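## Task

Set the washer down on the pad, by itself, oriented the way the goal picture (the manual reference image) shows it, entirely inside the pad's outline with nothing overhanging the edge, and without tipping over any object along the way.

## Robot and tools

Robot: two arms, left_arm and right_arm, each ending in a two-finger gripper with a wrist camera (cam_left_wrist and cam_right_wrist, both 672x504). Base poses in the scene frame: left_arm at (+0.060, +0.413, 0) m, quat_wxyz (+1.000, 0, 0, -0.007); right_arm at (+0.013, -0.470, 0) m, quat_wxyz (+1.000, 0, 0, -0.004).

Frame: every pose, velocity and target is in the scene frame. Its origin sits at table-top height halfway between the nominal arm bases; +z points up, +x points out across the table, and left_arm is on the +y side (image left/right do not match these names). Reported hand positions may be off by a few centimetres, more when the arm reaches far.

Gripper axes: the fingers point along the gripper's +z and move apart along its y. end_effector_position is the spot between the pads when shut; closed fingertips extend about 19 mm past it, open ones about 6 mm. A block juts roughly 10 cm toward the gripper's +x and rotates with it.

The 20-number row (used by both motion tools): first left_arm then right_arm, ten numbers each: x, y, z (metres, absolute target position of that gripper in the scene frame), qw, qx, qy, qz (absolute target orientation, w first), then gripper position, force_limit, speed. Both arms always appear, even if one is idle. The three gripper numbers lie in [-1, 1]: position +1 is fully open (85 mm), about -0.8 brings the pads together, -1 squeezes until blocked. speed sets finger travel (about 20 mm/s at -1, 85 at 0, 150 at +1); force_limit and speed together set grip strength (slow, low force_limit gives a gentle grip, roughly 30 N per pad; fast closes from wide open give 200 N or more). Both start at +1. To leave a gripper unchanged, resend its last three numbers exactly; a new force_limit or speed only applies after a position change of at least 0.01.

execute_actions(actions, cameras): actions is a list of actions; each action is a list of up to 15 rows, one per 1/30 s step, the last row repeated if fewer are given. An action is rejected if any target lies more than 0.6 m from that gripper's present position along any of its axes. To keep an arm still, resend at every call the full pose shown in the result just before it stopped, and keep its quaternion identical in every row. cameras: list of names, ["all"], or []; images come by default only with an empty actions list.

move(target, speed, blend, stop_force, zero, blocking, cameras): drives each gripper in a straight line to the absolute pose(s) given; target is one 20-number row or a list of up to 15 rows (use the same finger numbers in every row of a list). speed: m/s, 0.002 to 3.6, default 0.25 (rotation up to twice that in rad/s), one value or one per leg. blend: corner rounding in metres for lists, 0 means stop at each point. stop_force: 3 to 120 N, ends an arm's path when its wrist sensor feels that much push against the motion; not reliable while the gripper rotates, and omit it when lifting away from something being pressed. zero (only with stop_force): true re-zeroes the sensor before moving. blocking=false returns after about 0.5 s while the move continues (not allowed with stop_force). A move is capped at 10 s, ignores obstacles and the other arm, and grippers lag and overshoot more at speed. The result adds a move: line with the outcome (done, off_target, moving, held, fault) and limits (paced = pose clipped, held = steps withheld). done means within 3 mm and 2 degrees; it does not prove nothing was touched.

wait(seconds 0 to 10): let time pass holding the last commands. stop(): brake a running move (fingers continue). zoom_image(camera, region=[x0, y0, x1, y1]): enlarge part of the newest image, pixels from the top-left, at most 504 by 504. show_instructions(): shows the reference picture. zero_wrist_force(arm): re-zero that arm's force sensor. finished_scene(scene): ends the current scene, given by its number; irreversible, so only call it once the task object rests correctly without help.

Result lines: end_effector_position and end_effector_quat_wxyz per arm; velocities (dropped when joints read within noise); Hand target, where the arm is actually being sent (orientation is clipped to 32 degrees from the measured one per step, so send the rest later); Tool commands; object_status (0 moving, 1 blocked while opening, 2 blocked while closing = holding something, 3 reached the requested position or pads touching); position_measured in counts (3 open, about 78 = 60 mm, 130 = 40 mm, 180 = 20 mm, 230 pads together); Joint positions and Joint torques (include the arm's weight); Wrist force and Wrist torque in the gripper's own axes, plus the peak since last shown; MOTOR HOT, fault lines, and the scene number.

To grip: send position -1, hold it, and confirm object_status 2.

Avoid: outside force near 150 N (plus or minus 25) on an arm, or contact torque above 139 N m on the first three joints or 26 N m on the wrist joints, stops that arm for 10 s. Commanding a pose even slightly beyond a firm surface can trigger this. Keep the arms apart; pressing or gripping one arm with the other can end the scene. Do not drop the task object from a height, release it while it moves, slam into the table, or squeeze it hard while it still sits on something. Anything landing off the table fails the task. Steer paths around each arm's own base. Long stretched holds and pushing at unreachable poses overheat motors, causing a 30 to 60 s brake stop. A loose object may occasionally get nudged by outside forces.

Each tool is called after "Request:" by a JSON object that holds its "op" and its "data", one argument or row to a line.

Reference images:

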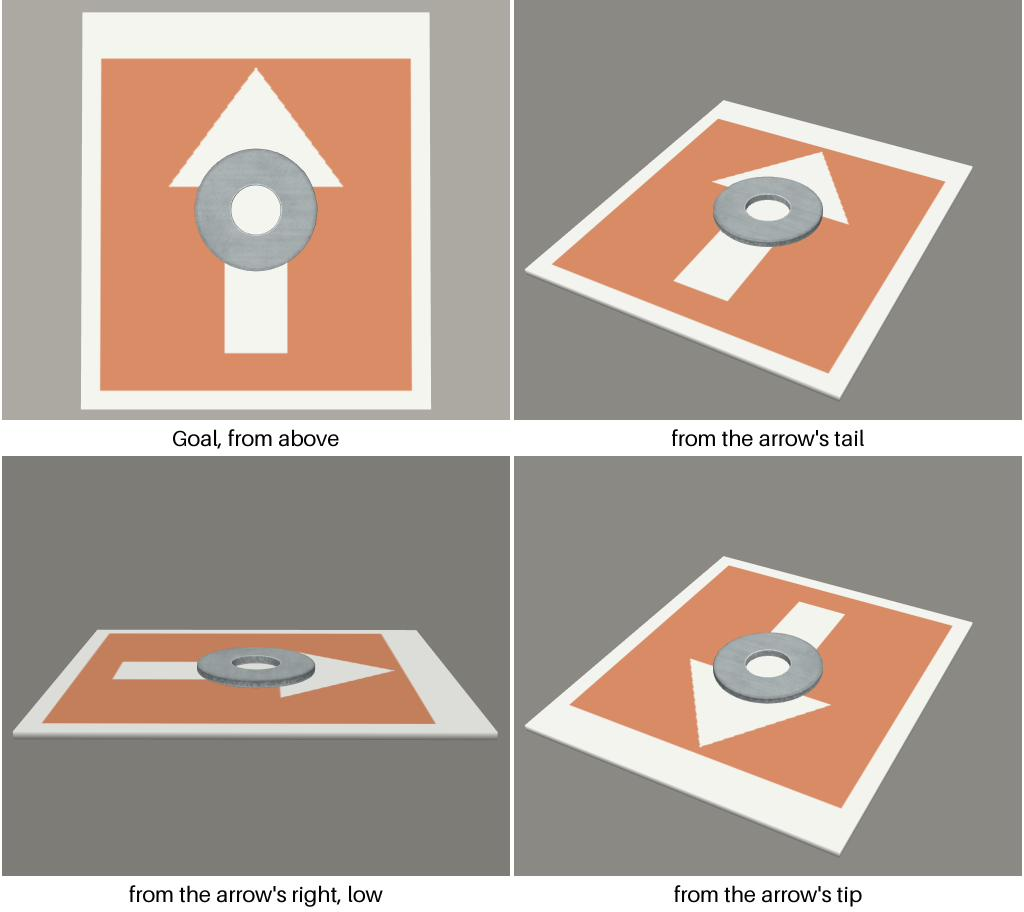

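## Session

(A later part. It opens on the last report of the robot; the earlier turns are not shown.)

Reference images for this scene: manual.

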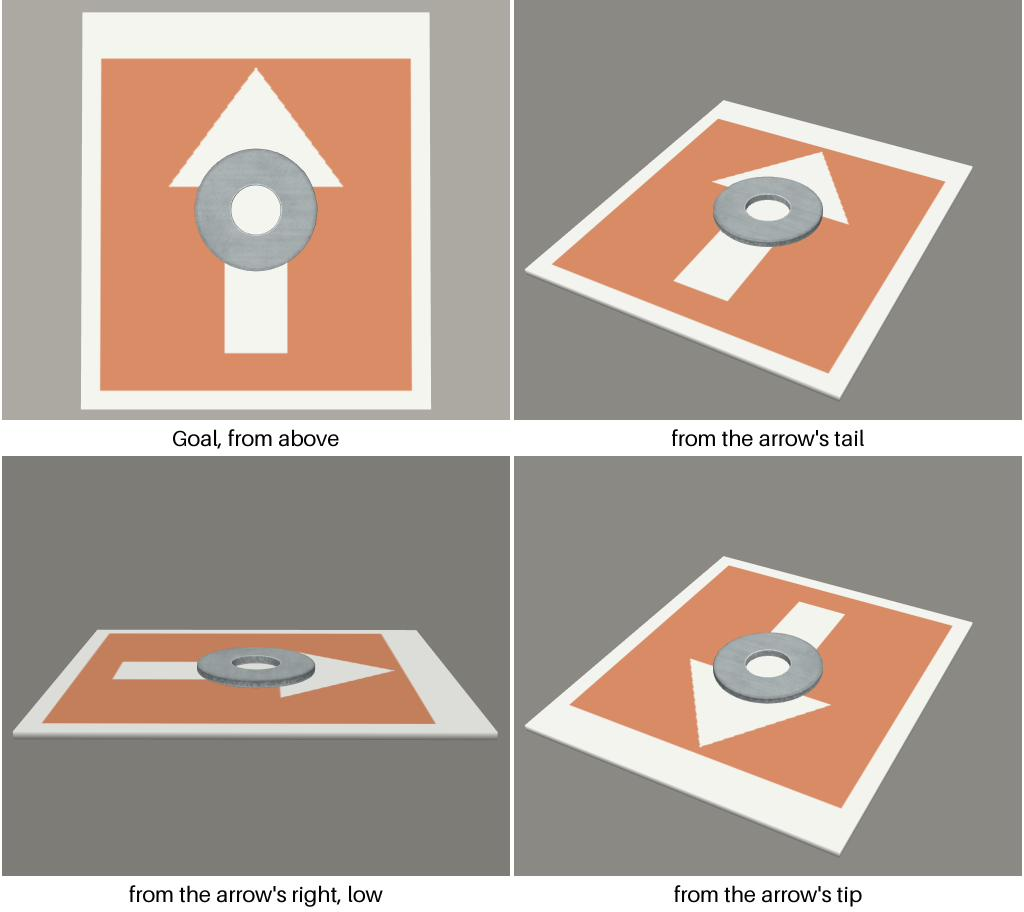

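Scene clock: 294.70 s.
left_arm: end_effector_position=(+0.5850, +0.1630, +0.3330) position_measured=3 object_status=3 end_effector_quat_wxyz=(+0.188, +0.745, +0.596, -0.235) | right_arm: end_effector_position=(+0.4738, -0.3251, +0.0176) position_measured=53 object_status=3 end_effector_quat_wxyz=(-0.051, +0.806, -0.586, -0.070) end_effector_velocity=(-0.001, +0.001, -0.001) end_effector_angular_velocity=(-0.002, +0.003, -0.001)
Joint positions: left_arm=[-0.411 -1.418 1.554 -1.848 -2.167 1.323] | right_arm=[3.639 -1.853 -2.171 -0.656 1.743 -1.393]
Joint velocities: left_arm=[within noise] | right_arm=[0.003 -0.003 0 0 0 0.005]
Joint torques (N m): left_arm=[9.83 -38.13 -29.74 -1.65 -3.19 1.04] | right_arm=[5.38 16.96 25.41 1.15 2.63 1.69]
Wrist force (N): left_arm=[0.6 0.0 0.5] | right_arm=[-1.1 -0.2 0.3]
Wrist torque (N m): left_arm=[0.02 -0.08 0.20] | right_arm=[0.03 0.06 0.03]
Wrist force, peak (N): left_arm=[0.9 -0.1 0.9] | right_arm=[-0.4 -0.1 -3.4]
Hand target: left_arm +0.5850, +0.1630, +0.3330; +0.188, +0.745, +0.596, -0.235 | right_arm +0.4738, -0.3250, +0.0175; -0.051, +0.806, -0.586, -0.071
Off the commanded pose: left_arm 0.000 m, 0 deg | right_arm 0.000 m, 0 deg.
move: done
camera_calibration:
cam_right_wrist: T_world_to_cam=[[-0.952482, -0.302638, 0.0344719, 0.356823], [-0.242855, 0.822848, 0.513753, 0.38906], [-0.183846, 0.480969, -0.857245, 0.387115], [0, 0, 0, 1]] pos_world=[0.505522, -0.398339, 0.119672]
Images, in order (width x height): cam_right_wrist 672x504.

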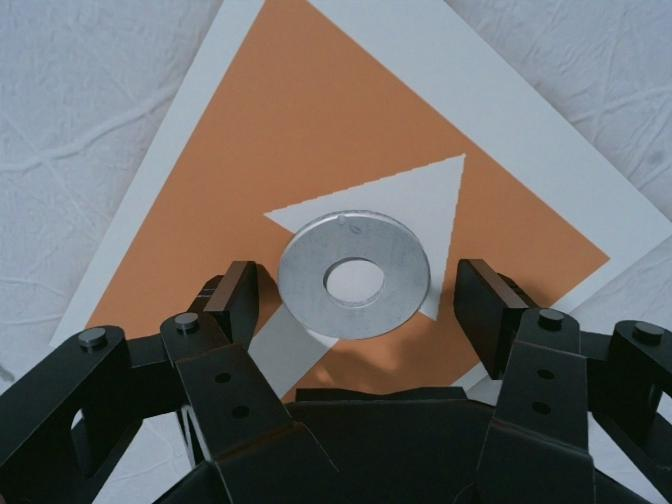

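Request:
{"op": "execute_actions", "data": {
  "actions": [
    [[0.585,0.163,0.333,0.1878,0.7448,0.5956,-0.2348,1,1,1,0.4738,-0.3250,0.0175,-0.0513,0.8059,-0.5856,-0.0705,-1,-1,-1]],
    [[0.585,0.163,0.333,0.1878,0.7448,0.5956,-0.2348,1,1,1,0.4738,-0.3250,0.0175,-0.0513,0.8059,-0.5856,-0.0705,-1,-1,-1]]
  ],
  "cameras": ["all"]
}}

Request:
{"op": "zoom_image", "data": {
  "camera": "cam_right_wrist",
  "region": [180, 180, 516, 430]
}}

Request:
{"op": "zoom_image", "data": {
  "camera": "cam_left_wrist",
  "region": [290, 220, 410, 330]
}}

Scene clock: 300.80 s.
left_arm: end_effector_position=(+0.5850, +0.1630, +0.3330) position_measured=3 object_status=3 end_effector_quat_wxyz=(+0.188, +0.745, +0.596, -0.235) | right_arm: end_effector_position=(+0.4738, -0.3250, +0.0175) position_measured=99 object_status=2 end_effector_quat_wxyz=(-0.051, +0.806, -0.586, -0.070)
Joint positions: left_arm=[-0.411 -1.418 1.554 -1.848 -2.167 1.323] | right_arm=[3.639 -1.854 -2.172 -0.656 1.743 -1.392]
Joint torques (N m): left_arm=[9.54 -38.81 -28.06 -1.6 -3.1 0.86] | right_arm=[7.83 17.29 5.44 2.22 -1.06 1.79]
Wrist force (N): left_arm=[0.7 -0.1 0.6] | right_arm=[-2.7 0.0 -20.2]
Wrist torque (N m): left_arm=[0.01 -0.09 0.19] | right_arm=[-0.08 0.10 0.03]
Wrist force, peak (N): left_arm=[0.9 -0.2 1.0] | right_arm=[-3.0 0.1 -20.5]
Hand target: left_arm +0.5850, +0.1630, +0.3330; +0.188, +0.745, +0.596, -0.235 | right_arm +0.4738, -0.3250, +0.0175; -0.051, +0.806, -0.586, -0.070
Off the commanded pose: left_arm 0.000 m, 0 deg | right_arm 0.000 m, 0 deg.
camera_calibration:
cam_left_wrist: T_world_to_cam=[[0.972736, -0.231835, -0.00604988, -0.520662], [-0.129392, -0.564186, 0.815446, -0.0919472], [-0.192462, -0.792431, -0.578801, 0.567024], [0, 0, 0, 1]] pos_world=[0.6037, 0.276744, 0.400022]
cam_right_wrist: T_world_to_cam=[[-0.952505, -0.302559, 0.0345207, 0.356894], [-0.242764, 0.822877, 0.513751, 0.388995], [-0.183846, 0.48097, -0.857245, 0.386982], [0, 0, 0, 1]] pos_world=[0.505522, -0.398239, 0.119572]

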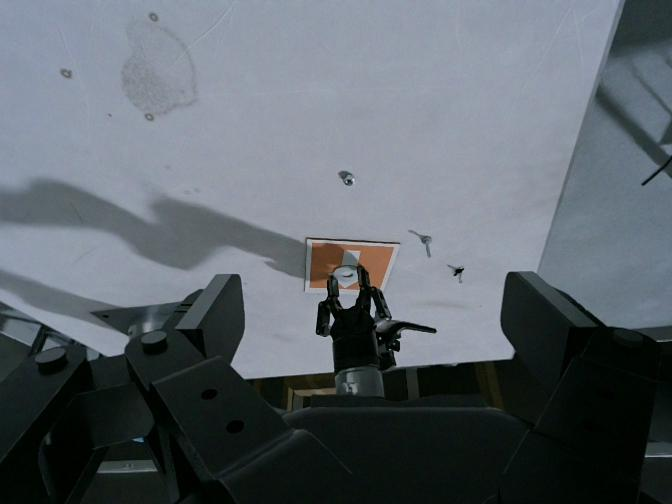

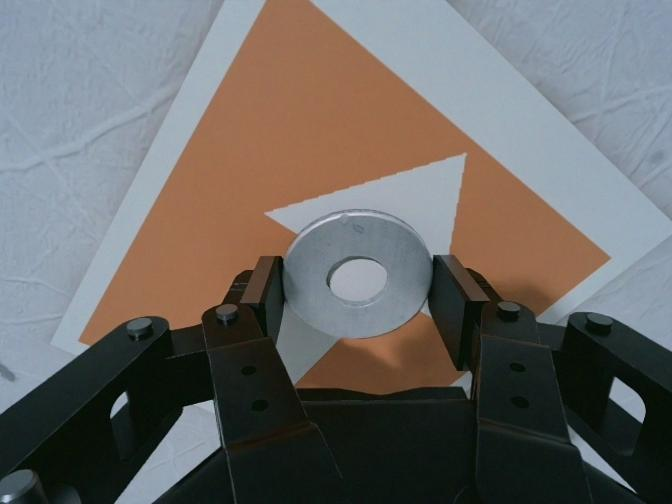

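Scaled by 1.500 from the camera's 672x504 image, which has a finer 960x720 frame.

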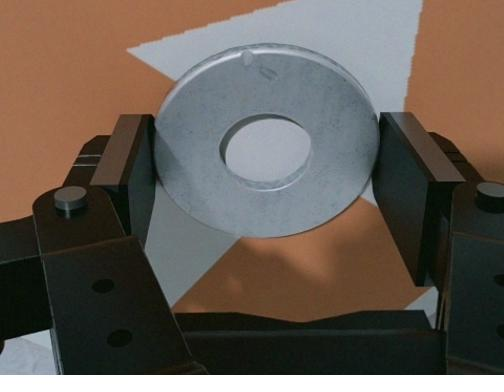

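Scaled by 4.200 from the camera's 672x504 image, which has a finer 960x720 frame.

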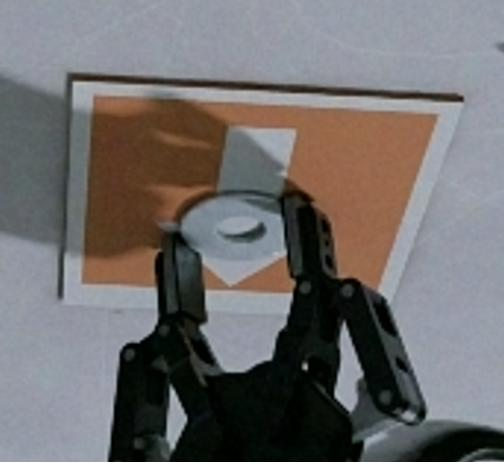

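Request:
{"op": "move", "data": {
  "target": [
    [0.585,0.163,0.333,0.1878,0.7448,0.5956,-0.2348,1,1,1,0.4738,-0.3250,0.040,-0.0513,0.8059,-0.5856,-0.0705,-1,-1,-1],
    [0.585,0.163,0.333,0.1878,0.7448,0.5956,-0.2348,1,1,1,0.4738,-0.3250,0.120,-0.0513,0.8059,-0.5856,-0.0705,-1,-1,-1]
  ],
  "speed": [0.04,0.15],
  "blend": [0.005,0],
  "cameras": ["all"]
}}

Request:
{"op": "zoom_image", "data": {
  "camera": "cam_right_wrist",
  "region": [180, 180, 516, 430]
}}

Request:
{"op": "zoom_image", "data": {
  "camera": "cam_left_wrist",
  "region": [290, 220, 410, 330]
}}

Scene clock: 306.17 s.
left_arm: end_effector_position=(+0.5850, +0.1630, +0.3330) position_measured=3 object_status=3 end_effector_quat_wxyz=(+0.188, +0.745, +0.596, -0.235) | right_arm: end_effector_position=(+0.4739, -0.3250, +0.1200) position_measured=99 object_status=2 end_effector_quat_wxyz=(-0.051, +0.806, -0.586, -0.070)
Joint positions: left_arm=[-0.411 -1.418 1.554 -1.848 -2.167 1.323] | right_arm=[3.639 -1.665 -2.059 -0.957 1.743 -1.392]
Joint torques (N m): left_arm=[10.22 -38.54 -29.52 -1.92 -3.13 0.5] | right_arm=[-3.72 22.73 11.94 1.67 -0.62 -0.89]
Wrist force (N): left_arm=[0.7 0.1 0.5] | right_arm=[-0.8 -0.6 0.8]
Wrist torque (N m): left_arm=[0.05 -0.10 0.20] | right_arm=[-0.06 0.02 0.01]
Wrist force, peak (N): left_arm=[1.0 -0.2 0.8] | right_arm=[-3.2 0.2 -20.8]
Hand target: left_arm +0.5850, +0.1630, +0.3330; +0.188, +0.745, +0.596, -0.235 | right_arm +0.4738, -0.3250, +0.1200; -0.051, +0.806, -0.586, -0.070
Off the commanded pose: left_arm 0.000 m, 0 deg | right_arm 0.000 m, 0 deg.
move: done
camera_calibration:
cam_left_wrist: T_world_to_cam=[[0.972736, -0.231835, -0.00604988, -0.520662], [-0.129392, -0.564186, 0.815446, -0.0919472], [-0.192462, -0.792431, -0.578801, 0.567024], [0, 0, 0, 1]] pos_world=[0.6037, 0.276744, 0.400022]
cam_right_wrist: T_world_to_cam=[[-0.952546, -0.302454, 0.0343312, 0.35346], [-0.242759, 0.82286, 0.51378, 0.336319], [-0.183644, 0.481064, -0.857235, 0.474782], [0, 0, 0, 1]] pos_world=[0.505522, -0.398239, 0.222071]

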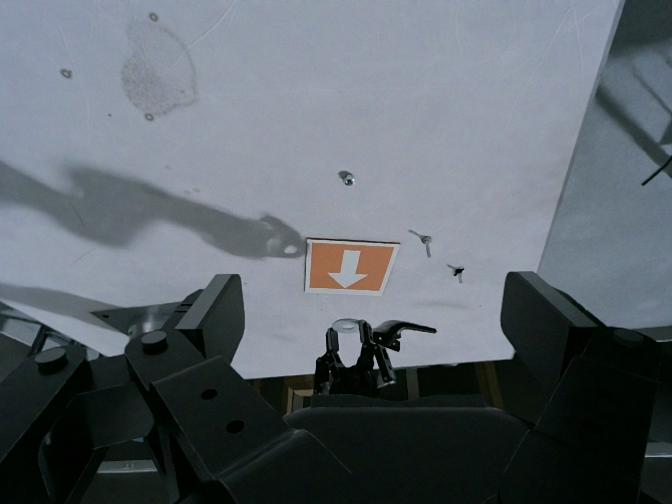

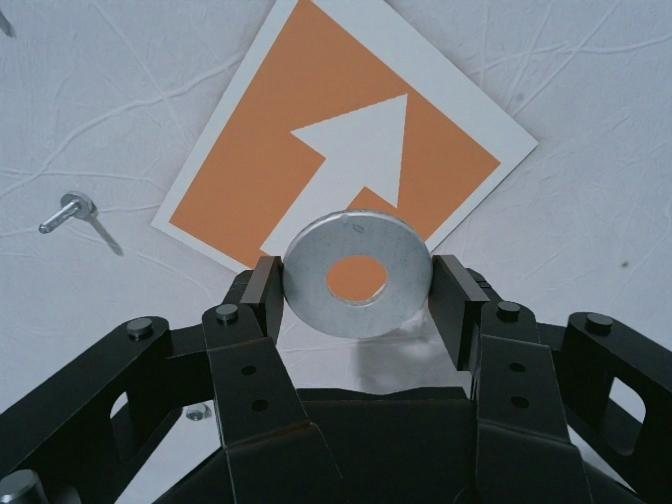

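Scaled by 1.500 from the camera's 672x504 image, which has a finer 960x720 frame.

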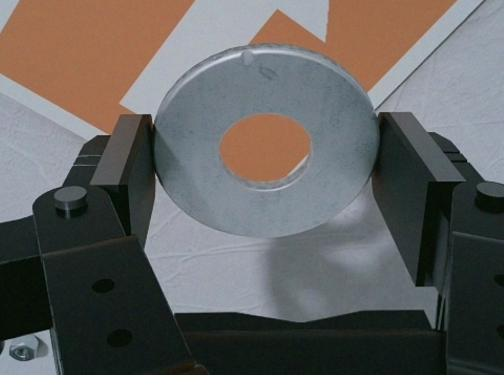

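Scaled by 4.200 from the camera's 672x504 image, which has a finer 960x720 frame.

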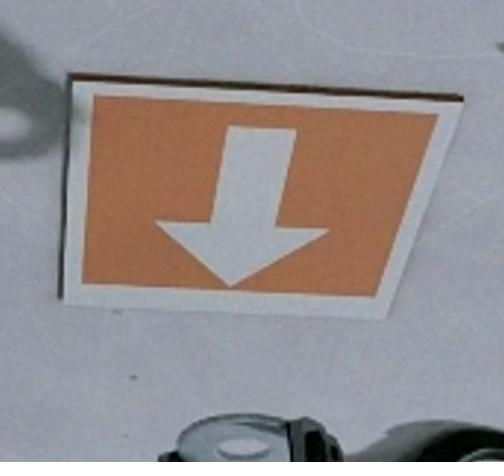

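Request:
{"op": "move", "data": {
  "target": [
    [0.585,0.163,0.333,0.1878,0.7448,0.5956,-0.2348,1,1,1,0.4827,-0.3377,0.100,0.3579,0.6419,-0.4664,0.4925,-1,-1,-1]
  ],
  "speed": 0.2,
  "cameras": ["all"]
}}

Request:
{"op": "zoom_image", "data": {
  "camera": "cam_right_wrist",
  "region": [180, 180, 516, 430]
}}

Request:
{"op": "zoom_image", "data": {
  "camera": "cam_left_wrist",
  "region": [270, 160, 430, 320]
}}

Scene clock: 324.37 s.
left_arm: end_effector_position=(+0.5850, +0.1630, +0.3330) position_measured=3 object_status=3 end_effector_quat_wxyz=(+0.188, +0.745, +0.596, -0.235) | right_arm: end_effector_position=(+0.4827, -0.3376, +0.1000) position_measured=99 object_status=2 end_effector_quat_wxyz=(+0.358, +0.642, -0.466, +0.492)
Joint positions: left_arm=[-0.411 -1.418 1.554 -1.848 -2.167 1.323] | right_arm=[4.151 -2.074 -1.85 -1.96 0.729 -0.305]
Joint torques (N m): left_arm=[9.42 -39.08 -30.56 -1.78 -3.02 0.34] | right_arm=[-5.4 45.38 3.85 -2.1 1.63 1.69]
Wrist force (N): left_arm=[0.6 -0.2 0.8] | right_arm=[1.7 -2.5 1.0]
Wrist torque (N m): left_arm=[-0.01 -0.07 0.19] | right_arm=[-0.27 0.09 0.03]
Wrist force, peak (N): left_arm=[1.0 0.0 0.8] | right_arm=[2.0 -2.5 1.4]
Hand target: left_arm +0.5850, +0.1630, +0.3330; +0.188, +0.745, +0.596, -0.235 | right_arm +0.4827, -0.3377, +0.1000; +0.358, +0.642, -0.466, +0.492
Off the commanded pose: left_arm 0.000 m, 0 deg | right_arm 0.000 m, 0 deg.
move: done
camera_calibration:
cam_left_wrist: T_world_to_cam=[[0.972736, -0.231835, -0.00604988, -0.520662], [-0.129392, -0.564186, 0.815446, -0.0919472], [-0.192462, -0.792431, -0.578801, 0.567024], [0, 0, 0, 1]] pos_world=[0.6037, 0.276744, 0.400022]
cam_right_wrist: T_world_to_cam=[[-0.961301, -0.27548, -0.00333928, 0.375896], [-0.159147, 0.565165, -0.809482, 0.364115], [0.224883, -0.777624, -0.587136, -0.183866], [0, 0, 0, 1]] pos_world=[0.460646, -0.245212, 0.188046]

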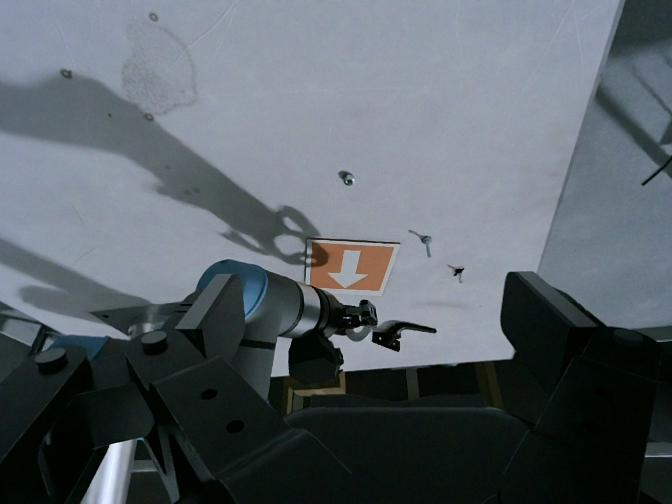

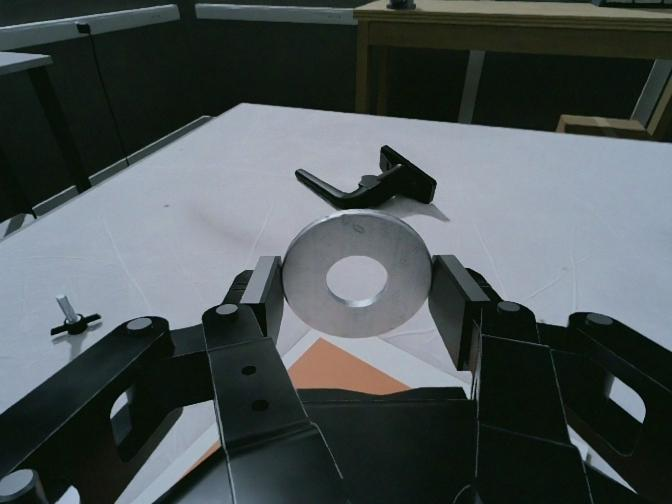

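Scaled by 1.500 from the camera's 672x504 image, which has a finer 960x720 frame.

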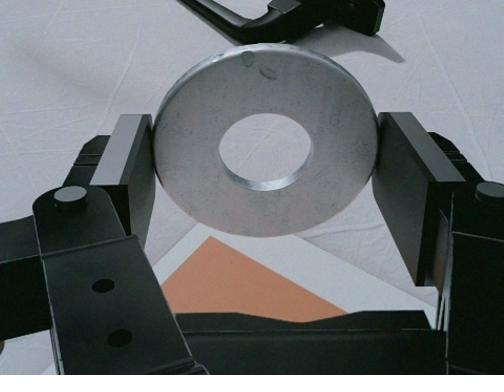

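Scaled by 3.150 from the camera's 672x504 image, which has a finer 960x720 frame.

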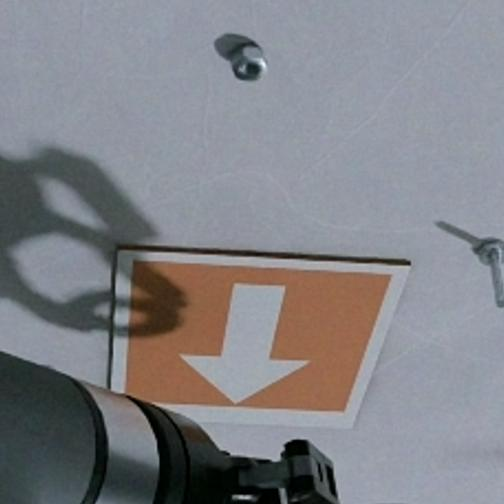

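Request:
{"op": "move", "data": {
  "target": [
    [0.585,0.163,0.333,0.1878,0.7448,0.5956,-0.2348,1,1,1,0.4827,-0.3377,0.042,0.3579,0.6419,-0.4664,0.4925,-1,-1,-1]
  ],
  "speed": 0.1,
  "cameras": []
}}

Request:
{"op": "move", "data": {
  "target": [
    [0.585,0.163,0.333,0.1878,0.7448,0.5956,-0.2348,1,1,1,0.4827,-0.3377,0.018,0.3579,0.6419,-0.4664,0.4925,-1,-1,-1]
  ],
  "speed": 0.008,
  "stop_force": 3,
  "cameras": ["all"]
}}

Request:
{"op": "zoom_image", "data": {
  "camera": "cam_right_wrist",
  "region": [180, 180, 516, 430]
}}

Request:
{"op": "zoom_image", "data": {
  "camera": "cam_left_wrist",
  "region": [270, 200, 450, 360]
}}

Scene clock: 332.87 s.
left_arm: end_effector_position=(+0.5850, +0.1630, +0.3330) position_measured=3 object_status=3 end_effector_quat_wxyz=(+0.188, +0.745, +0.596, -0.235) | right_arm: end_effector_position=(+0.4826, -0.3378, +0.0420) position_measured=99 object_status=2 end_effector_quat_wxyz=(+0.358, +0.642, -0.466, +0.492)
Joint positions: left_arm=[-0.411 -1.418 1.554 -1.848 -2.167 1.323] | right_arm=[4.151 -2.181 -1.874 -1.829 0.729 -0.305]
Joint torques (N m): left_arm=[10.37 -37.78 -29.44 -1.96 -2.93 0.15] | right_arm=[-0.23 46.89 27.04 -2.68 -3.11 -1.47]
Wrist force (N): left_arm=[0.7 -0.2 0.7] | right_arm=[1.8 -2.6 1.2]
Wrist torque (N m): left_arm=[0.00 -0.09 0.19] | right_arm=[-0.28 0.07 0.05]
Wrist force, peak (N): left_arm=[0.9 -0.1 0.8] | right_arm=[3.1 -2.6 0.6]
Hand target: left_arm +0.5850, +0.1630, +0.3330; +0.188, +0.745, +0.596, -0.235 | right_arm +0.4827, -0.3377, +0.0420; +0.358, +0.642, -0.466, +0.492
Off the commanded pose: left_arm 0.000 m, 0 deg | right_arm 0.000 m, 0 deg.
move: done
No camera images: "cameras" was empty.

Scene clock: 335.33 s.
left_arm: end_effector_position=(+0.5850, +0.1630, +0.3330) position_measured=3 object_status=3 end_effector_quat_wxyz=(+0.188, +0.745, +0.596, -0.235) | right_arm: end_effector_position=(+0.4827, -0.3377, +0.0301) position_measured=99 object_status=2 end_effector_quat_wxyz=(+0.358, +0.642, -0.466, +0.492)
Joint positions: left_arm=[-0.411 -1.418 1.554 -1.848 -2.167 1.323] | right_arm=[4.151 -2.204 -1.877 -1.803 0.729 -0.305]
Joint torques (N m): left_arm=[9.89 -37.78 -28.95 -1.73 -3.01 0.29] | right_arm=[-4.48 52.94 15.28 -3.06 -2.56 -1.45]
Wrist force (N): left_arm=[0.5 -0.1 0.6] | right_arm=[4.7 -2.4 0.4]
Wrist torque (N m): left_arm=[0.02 -0.06 0.19] | right_arm=[-0.24 0.08 0.05]
Wrist force, peak (N): left_arm=[0.9 0.1 0.7] | right_arm=[5.8 -2.8 0.5]
Hand target: left_arm +0.5850, +0.1630, +0.3330; +0.188, +0.745, +0.596, -0.235 | right_arm +0.4827, -0.3377, +0.0301; +0.358, +0.642, -0.466, +0.492
Off the commanded pose: left_arm 0.000 m, 0 deg | right_arm 0.012 m, 0 deg.
move: contact (right_arm)
camera_calibration:
cam_left_wrist: T_world_to_cam=[[0.972736, -0.231835, -0.00604988, -0.520662], [-0.129392, -0.564186, 0.815446, -0.0919472], [-0.192462, -0.792431, -0.578801, 0.567024], [0, 0, 0, 1]] pos_world=[0.6037, 0.276744, 0.400022]
cam_right_wrist: T_world_to_cam=[[-0.961341, -0.27534, -0.00328361, 0.375586], [-0.15905, 0.564975, -0.809633, 0.307499], [0.224779, -0.777812, -0.586927, -0.224984], [0, 0, 0, 1]] pos_world=[0.460546, -0.245311, 0.118146]

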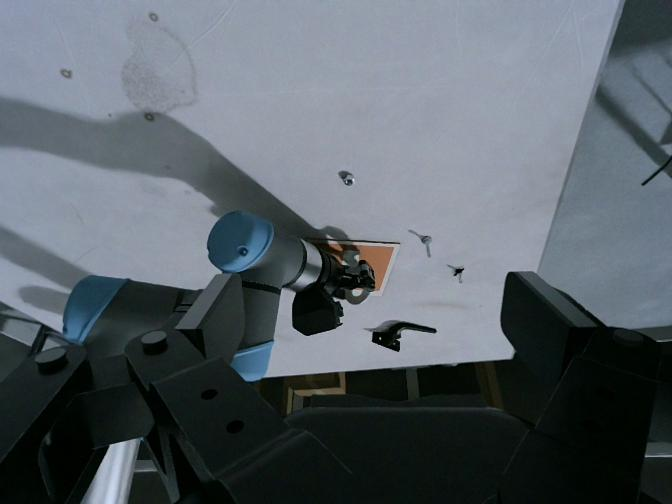

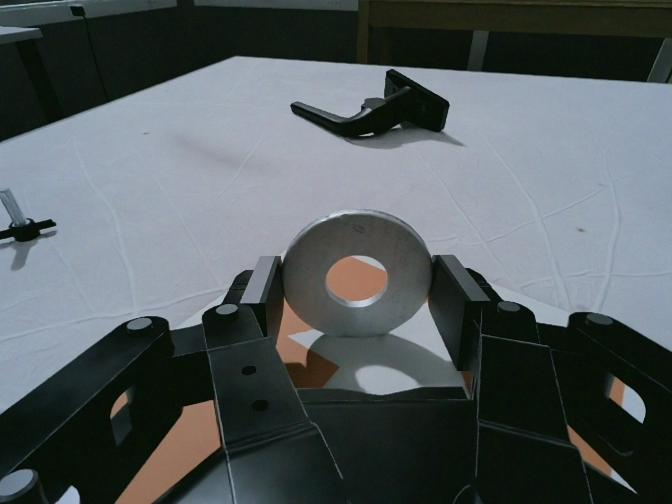

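Scaled by 1.500 from the camera's 672x504 image, which has a finer 960x720 frame.

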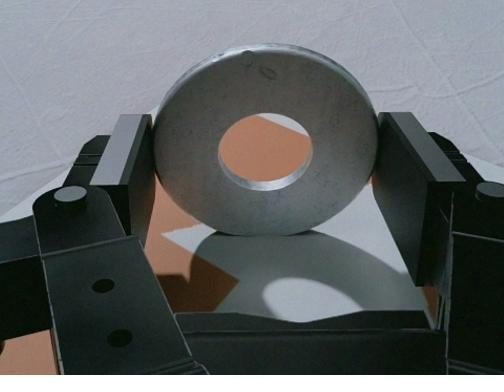

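Scaled by 2.800 from the camera's 672x504 image, which has a finer 960x720 frame.

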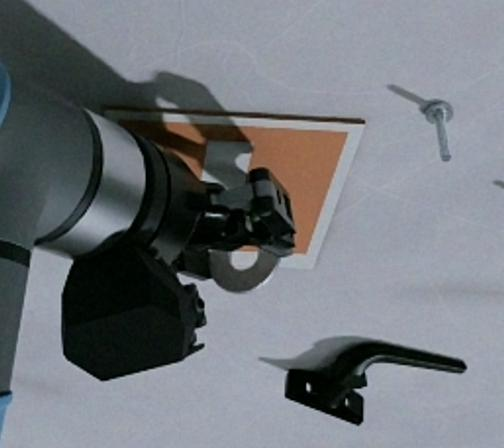

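Request:
{"op": "move", "data": {
  "target": [
    [0.585,0.163,0.333,0.1878,0.7448,0.5956,-0.2348,1,1,1,0.4812,-0.3329,0.0297,0.3579,0.6419,-0.4664,0.4925,-1,-1,-1],
    [0.585,0.163,0.333,0.1878,0.7448,0.5956,-0.2348,1,1,1,0.4796,-0.3282,0.0292,0.3579,0.6419,-0.4664,0.4925,-1,-1,-1]
  ],
  "speed": 0.015,
  "blend": [0.002,0],
  "cameras": ["all"]
}}

Request:
{"op": "zoom_image", "data": {
  "camera": "cam_right_wrist",
  "region": [180, 180, 516, 430]
}}

Request:
{"op": "zoom_image", "data": {
  "camera": "cam_left_wrist",
  "region": [270, 200, 450, 360]
}}

Scene clock: 349.37 s.
left_arm: end_effector_position=(+0.5850, +0.1630, +0.3330) position_measured=3 object_status=3 end_effector_quat_wxyz=(+0.188, +0.745, +0.596, -0.235) | right_arm: end_effector_position=(+0.4796, -0.3281, +0.0292) position_measured=99 object_status=2 end_effector_quat_wxyz=(+0.358, +0.642, -0.466, +0.492)
Joint positions: left_arm=[-0.411 -1.418 1.554 -1.848 -2.167 1.323] | right_arm=[4.166 -2.213 -1.861 -1.816 0.742 -0.297]
Joint torques (N m): left_arm=[9.45 -39.25 -29.02 -1.96 -2.94 0.03] | right_arm=[-4.41 35.78 13.79 -2.04 0.02 0.88]
Wrist force (N): left_arm=[0.8 -0.2 0.7] | right_arm=[3.6 -2.6 0.8]
Wrist torque (N m): left_arm=[-0.01 -0.11 0.19] | right_arm=[-0.27 0.14 -0.12]
Wrist force, peak (N): left_arm=[1.0 -0.2 0.8] | right_arm=[5.8 -2.4 0.7]
Hand target: left_arm +0.5850, +0.1630, +0.3330; +0.188, +0.745, +0.596, -0.235 | right_arm +0.4796, -0.3282, +0.0292; +0.358, +0.642, -0.466, +0.492
Off the commanded pose: left_arm 0.000 m, 0 deg | right_arm 0.000 m, 0 deg.
move: done
camera_calibration:
cam_left_wrist: T_world_to_cam=[[0.972736, -0.231835, -0.00604988, -0.520662], [-0.129392, -0.564186, 0.815446, -0.0919472], [-0.192462, -0.792431, -0.578801, 0.567024], [0, 0, 0, 1]] pos_world=[0.6037, 0.276744, 0.400022]
cam_right_wrist: T_world_to_cam=[[-0.961357, -0.275285, -0.00335932, 0.375302], [-0.158978, 0.565065, -0.809585, 0.30078], [0.224765, -0.777765, -0.586994, -0.217246], [0, 0, 0, 1]] pos_world=[0.457446, -0.235611, 0.117246]

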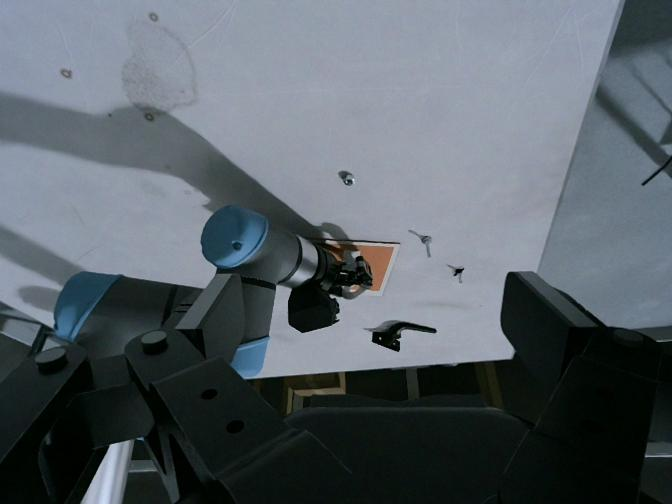

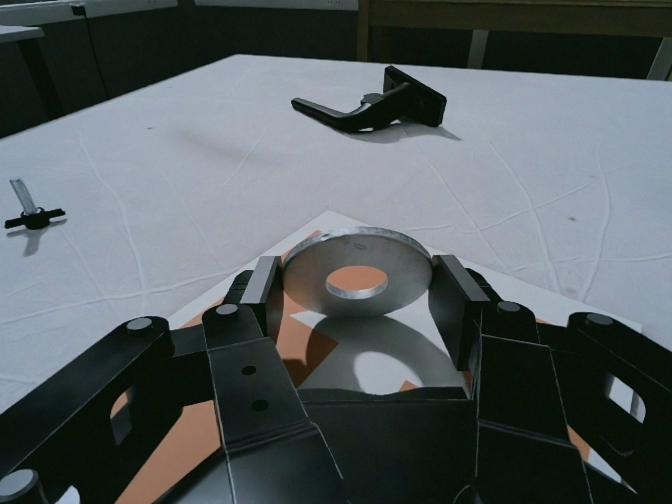

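Scaled by 1.500 from the camera's 672x504 image, which has a finer 960x720 frame.

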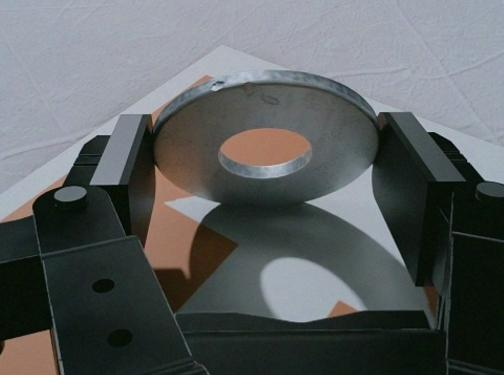

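Scaled by 2.800 from the camera's 672x504 image, which has a finer 960x720 frame.

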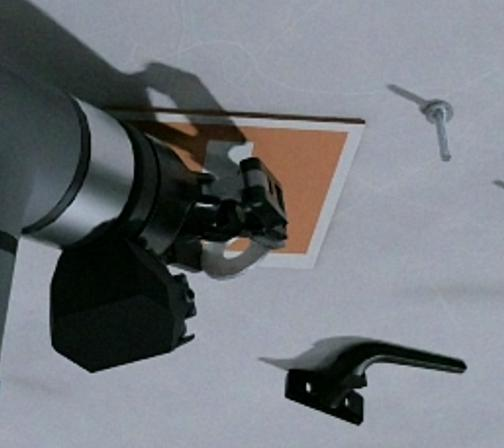

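Request:
{"op": "move", "data": {
  "target": [
    [0.585,0.163,0.333,0.1878,0.7448,0.5956,-0.2348,1,1,1,0.4796,-0.3283,0.0340,0.2484,0.7332,-0.5327,0.3419,-1,-1,-1],
    [0.585,0.163,0.333,0.1878,0.7448,0.5956,-0.2348,1,1,1,0.4803,-0.3305,0.0385,0.1272,0.7898,-0.5739,0.1751,-1,-1,-1]
  ],
  "speed": 0.1,
  "blend": [0.002,0],
  "cameras": ["all"]
}}

Request:
{"op": "zoom_image", "data": {
  "camera": "cam_right_wrist",
  "region": [180, 180, 516, 430]
}}

Request:
{"op": "zoom_image", "data": {
  "camera": "cam_left_wrist",
  "region": [270, 200, 450, 360]
}}

Scene clock: 378.03 s.
left_arm: end_effector_position=(+0.5850, +0.1630, +0.3330) position_measured=3 object_status=3 end_effector_quat_wxyz=(+0.188, +0.745, +0.596, -0.235) | right_arm: end_effector_position=(+0.4803, -0.3306, +0.0385) position_measured=99 object_status=2 end_effector_quat_wxyz=(+0.127, +0.790, -0.574, +0.175)
Joint positions: left_arm=[-0.411 -1.418 1.554 -1.848 -2.167 1.323] | right_arm=[3.93 -1.828 -2.114 -0.977 1.184 -1.063]
Joint torques (N m): left_arm=[9.98 -37.83 -28.97 -2.06 -2.99 -0.19] | right_arm=[7.16 16.12 23.88 -0.78 -3.6 1.81]
Wrist force (N): left_arm=[0.6 -0.2 0.5] | right_arm=[1.4 -0.8 -0.9]
Wrist torque (N m): left_arm=[-0.01 -0.08 0.19] | right_arm=[-0.02 0.05 -0.09]
Wrist force, peak (N): left_arm=[0.9 -0.1 0.8] | right_arm=[4.0 -2.7 0.9]
Hand target: left_arm +0.5850, +0.1630, +0.3330; +0.188, +0.745, +0.596, -0.235 | right_arm +0.4803, -0.3305, +0.0385; +0.127, +0.790, -0.574, +0.175
Off the commanded pose: left_arm 0.000 m, 0 deg | right_arm 0.000 m, 0 deg.
move: done
camera_calibration:
cam_left_wrist: T_world_to_cam=[[0.972736, -0.231835, -0.00604988, -0.520662], [-0.129392, -0.564186, 0.815446, -0.0919472], [-0.192462, -0.792431, -0.578801, 0.567024], [0, 0, 0, 1]] pos_world=[0.6037, 0.276744, 0.400022]
cam_right_wrist: T_world_to_cam=[[-0.958298, -0.284708, 0.0246289, 0.369696], [-0.285753, 0.955658, -0.0711547, 0.471438], [-0.00327847, -0.0752251, -0.997161, 0.143657], [0, 0, 0, 1]] pos_world=[0.489465, -0.334471, 0.167689]

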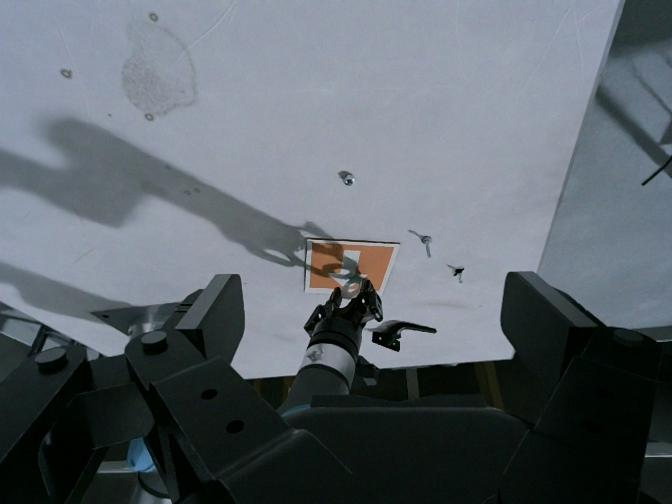

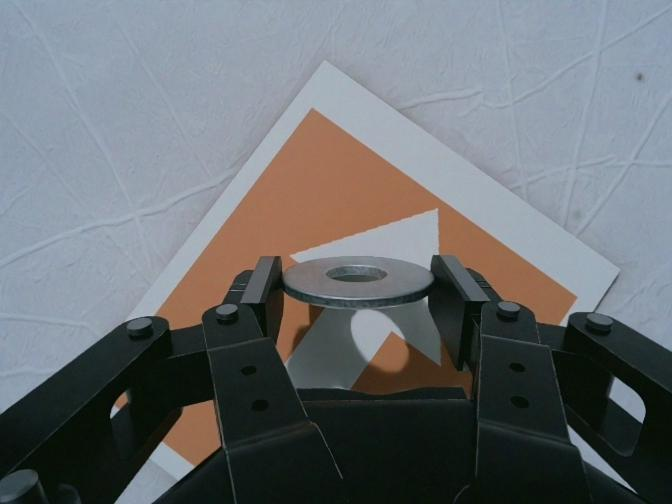

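Scaled by 1.500 from the camera's 672x504 image, which has a finer 960x720 frame.

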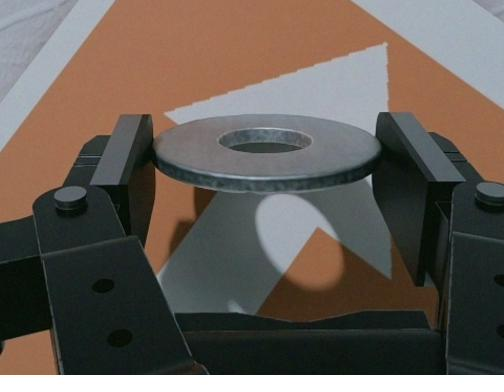

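Scaled by 2.800 from the camera's 672x504 image, which has a finer 960x720 frame.

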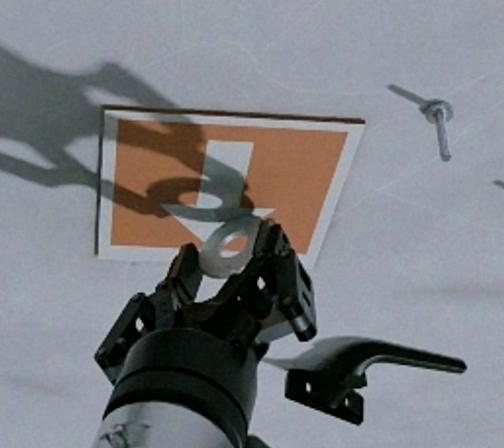

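Request:
{"op": "move", "data": {
  "target": [
    [0.585,0.163,0.333,0.1878,0.7448,0.5956,-0.2348,1,1,1,0.4813,-0.3334,0.0411,0.0256,0.8082,-0.5872,0.0353,-1,-1,-1],
    [0.585,0.163,0.333,0.1878,0.7448,0.5956,-0.2348,1,1,1,0.4798,-0.3285,0.0400,0,0.8090,-0.5878,0,-1,-1,-1]
  ],
  "speed": [0.1,0.03],
  "blend": [0.002,0],
  "cameras": ["all"]
}}

Request:
{"op": "zoom_image", "data": {
  "camera": "cam_right_wrist",
  "region": [180, 180, 516, 430]
}}

Request:
{"op": "zoom_image", "data": {
  "camera": "cam_left_wrist",
  "region": [270, 200, 450, 360]
}}

Scene clock: 391.10 s.
left_arm: end_effector_position=(+0.5850, +0.1630, +0.3330) position_measured=3 object_status=3 end_effector_quat_wxyz=(+0.188, +0.745, +0.596, -0.235) | right_arm: end_effector_position=(+0.4798, -0.3285, +0.0400) position_measured=99 object_status=2 end_effector_quat_wxyz=(+0.000, +0.809, -0.588, +0.000)
Joint positions: left_arm=[-0.411 -1.418 1.554 -1.848 -2.167 1.323] | right_arm=[3.719 -1.796 -2.14 -0.776 1.571 -1.315]
Joint torques (N m): left_arm=[9.1 -38.29 -28.47 -2.27 -2.83 -0.51] | right_arm=[4.74 18.69 7.08 2.7 -2.75 1.44]
Wrist force (N): left_arm=[0.7 0.0 0.6] | right_arm=[-0.3 -0.6 -0.9]
Wrist torque (N m): left_arm=[0.03 -0.09 0.19] | right_arm=[-0.05 0.09 0.03]
Wrist force, peak (N): left_arm=[0.9 0.0 0.9] | right_arm=[1.7 -0.8 -1.4]
Hand target: left_arm +0.5850, +0.1630, +0.3330; +0.188, +0.745, +0.596, -0.235 | right_arm +0.4798, -0.3285, +0.0400; +0.000, +0.809, -0.588, +0.000
Off the commanded pose: left_arm 0.000 m, 0 deg | right_arm 0.000 m, 0 deg.
move: done
camera_calibration:
cam_left_wrist: T_world_to_cam=[[0.972736, -0.231835, -0.00604988, -0.520662], [-0.129392, -0.564186, 0.815446, -0.0919472], [-0.192462, -0.792431, -0.578801, 0.567024], [0, 0, 0, 1]] pos_world=[0.6037, 0.276744, 0.400022]
cam_right_wrist: T_world_to_cam=[[-0.954289, -0.297058, 0.0330046, 0.363427], [-0.266298, 0.895183, 0.357397, 0.423093], [-0.135713, 0.332271, -0.933369, 0.340092], [0, 0, 0, 1]] pos_world=[0.505638, -0.38379, 0.154224]

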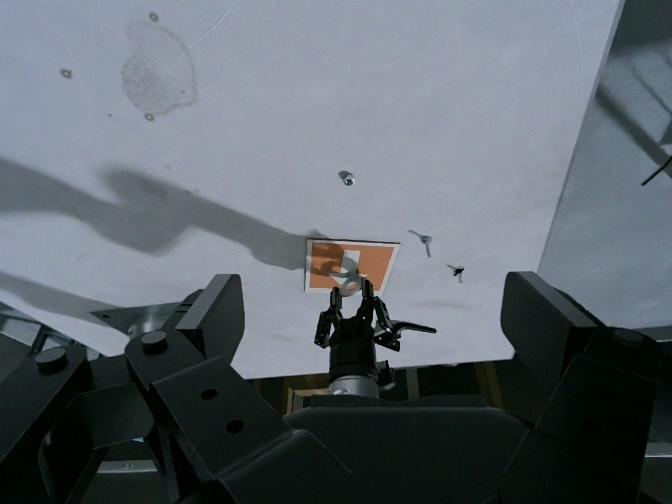

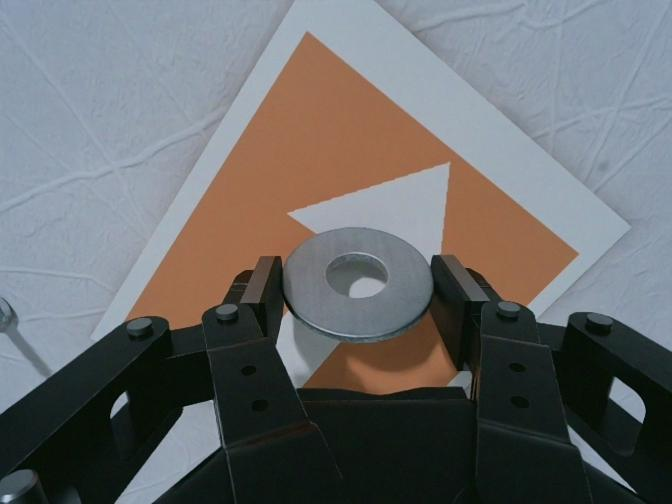

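Scaled by 1.500 from the camera's 672x504 image, which has a finer 960x720 frame.

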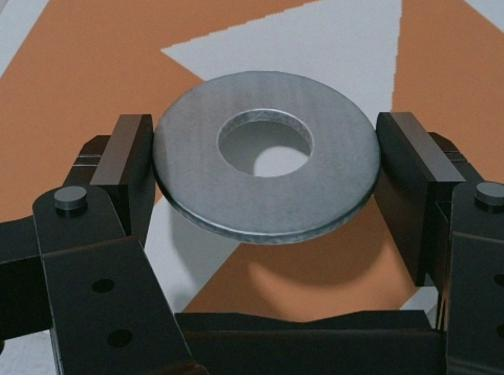

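Scaled by 2.800 from the camera's 672x504 image, which has a finer 960x720 frame.

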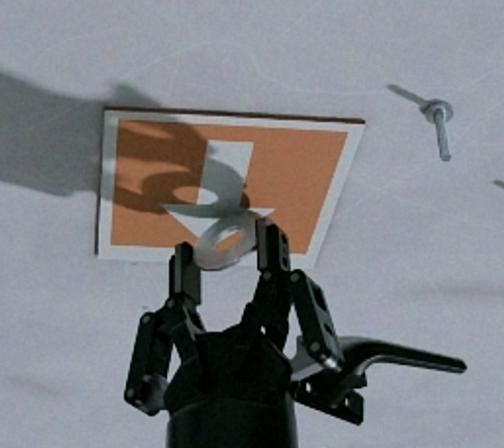

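Request:
{"op": "move", "data": {
  "target": [
    [0.585,0.163,0.333,0.1878,0.7448,0.5956,-0.2348,1,1,1,0.4781,-0.3236,0.0372,0,0.8090,-0.5878,0,-1,-1,-1],
    [0.585,0.163,0.333,0.1878,0.7448,0.5956,-0.2348,1,1,1,0.4756,-0.3160,0.0285,0,0.8090,-0.5878,0,-1,-1,-1]
  ],
  "speed": 0.025,
  "blend": [0.003,0],
  "cameras": ["cam_right_wrist"]
}}

Request:
{"op": "zoom_image", "data": {
  "camera": "cam_right_wrist",
  "region": [180, 180, 516, 430]
}}

Scene clock: 404.37 s.
left_arm: end_effector_position=(+0.5850, +0.1630, +0.3330) position_measured=3 object_status=3 end_effector_quat_wxyz=(+0.188, +0.745, +0.596, -0.235) | right_arm: end_effector_position=(+0.4756, -0.3159, +0.0283) position_measured=99 object_status=2 end_effector_quat_wxyz=(+0.000, +0.809, -0.588, +0.000)
Joint positions: left_arm=[-0.411 -1.418 1.554 -1.848 -2.167 1.323] | right_arm=[3.746 -1.819 -2.152 -0.742 1.571 -1.287]
Joint torques (N m): left_arm=[10.11 -38.06 -29.75 -2.34 -2.78 -0.61] | right_arm=[-4.75 42.1 16.65 -0.15 -1.54 -1.42]
Wrist force (N): left_arm=[0.8 0.0 0.6] | right_arm=[-0.5 -0.1 -0.3]
Wrist torque (N m): left_arm=[0.02 -0.11 0.19] | right_arm=[0.03 0.08 -0.13]
Wrist force, peak (N): left_arm=[0.9 0.0 0.8] | right_arm=[-1.8 -0.1 -1.6]
Hand target: left_arm +0.5850, +0.1630, +0.3330; +0.188, +0.745, +0.596, -0.235 | right_arm +0.4756, -0.3160, +0.0285; +0.000, +0.809, -0.588, +0.000
Off the commanded pose: left_arm 0.000 m, 0 deg | right_arm 0.000 m, 0 deg.
move: done; blend cut to 0.0029 m at target 1
camera_calibration:
cam_right_wrist: T_world_to_cam=[[-0.954332, -0.296911, 0.0330814, 0.36361], [-0.266198, 0.895384, 0.356968, 0.414927], [-0.135608, 0.331859, -0.933531, 0.324327], [0, 0, 0, 1]] pos_world=[0.501438, -0.37119, 0.142625]
Images, in order (width x height): cam_right_wrist 672x504.

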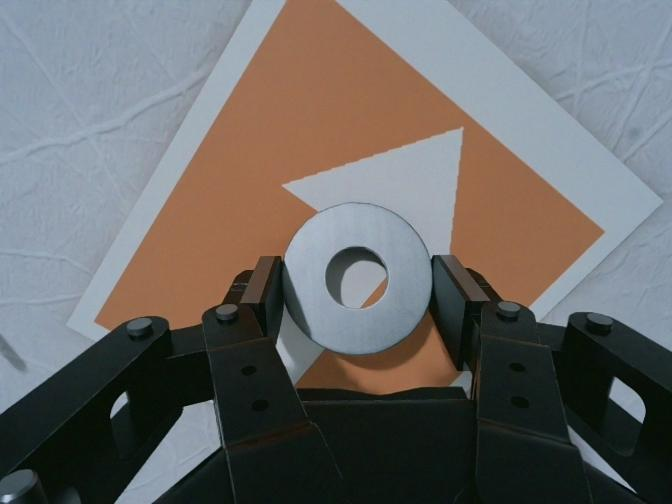

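Scaled by 1.500 from the camera's 672x504 image, which has a finer 960x720 frame.

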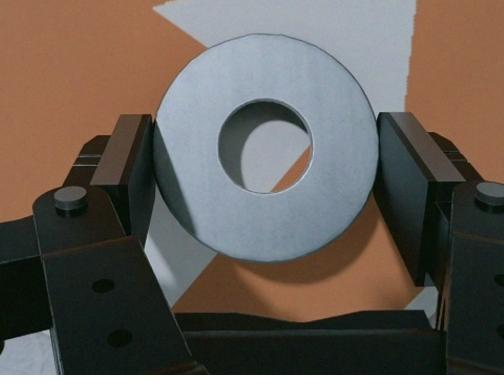

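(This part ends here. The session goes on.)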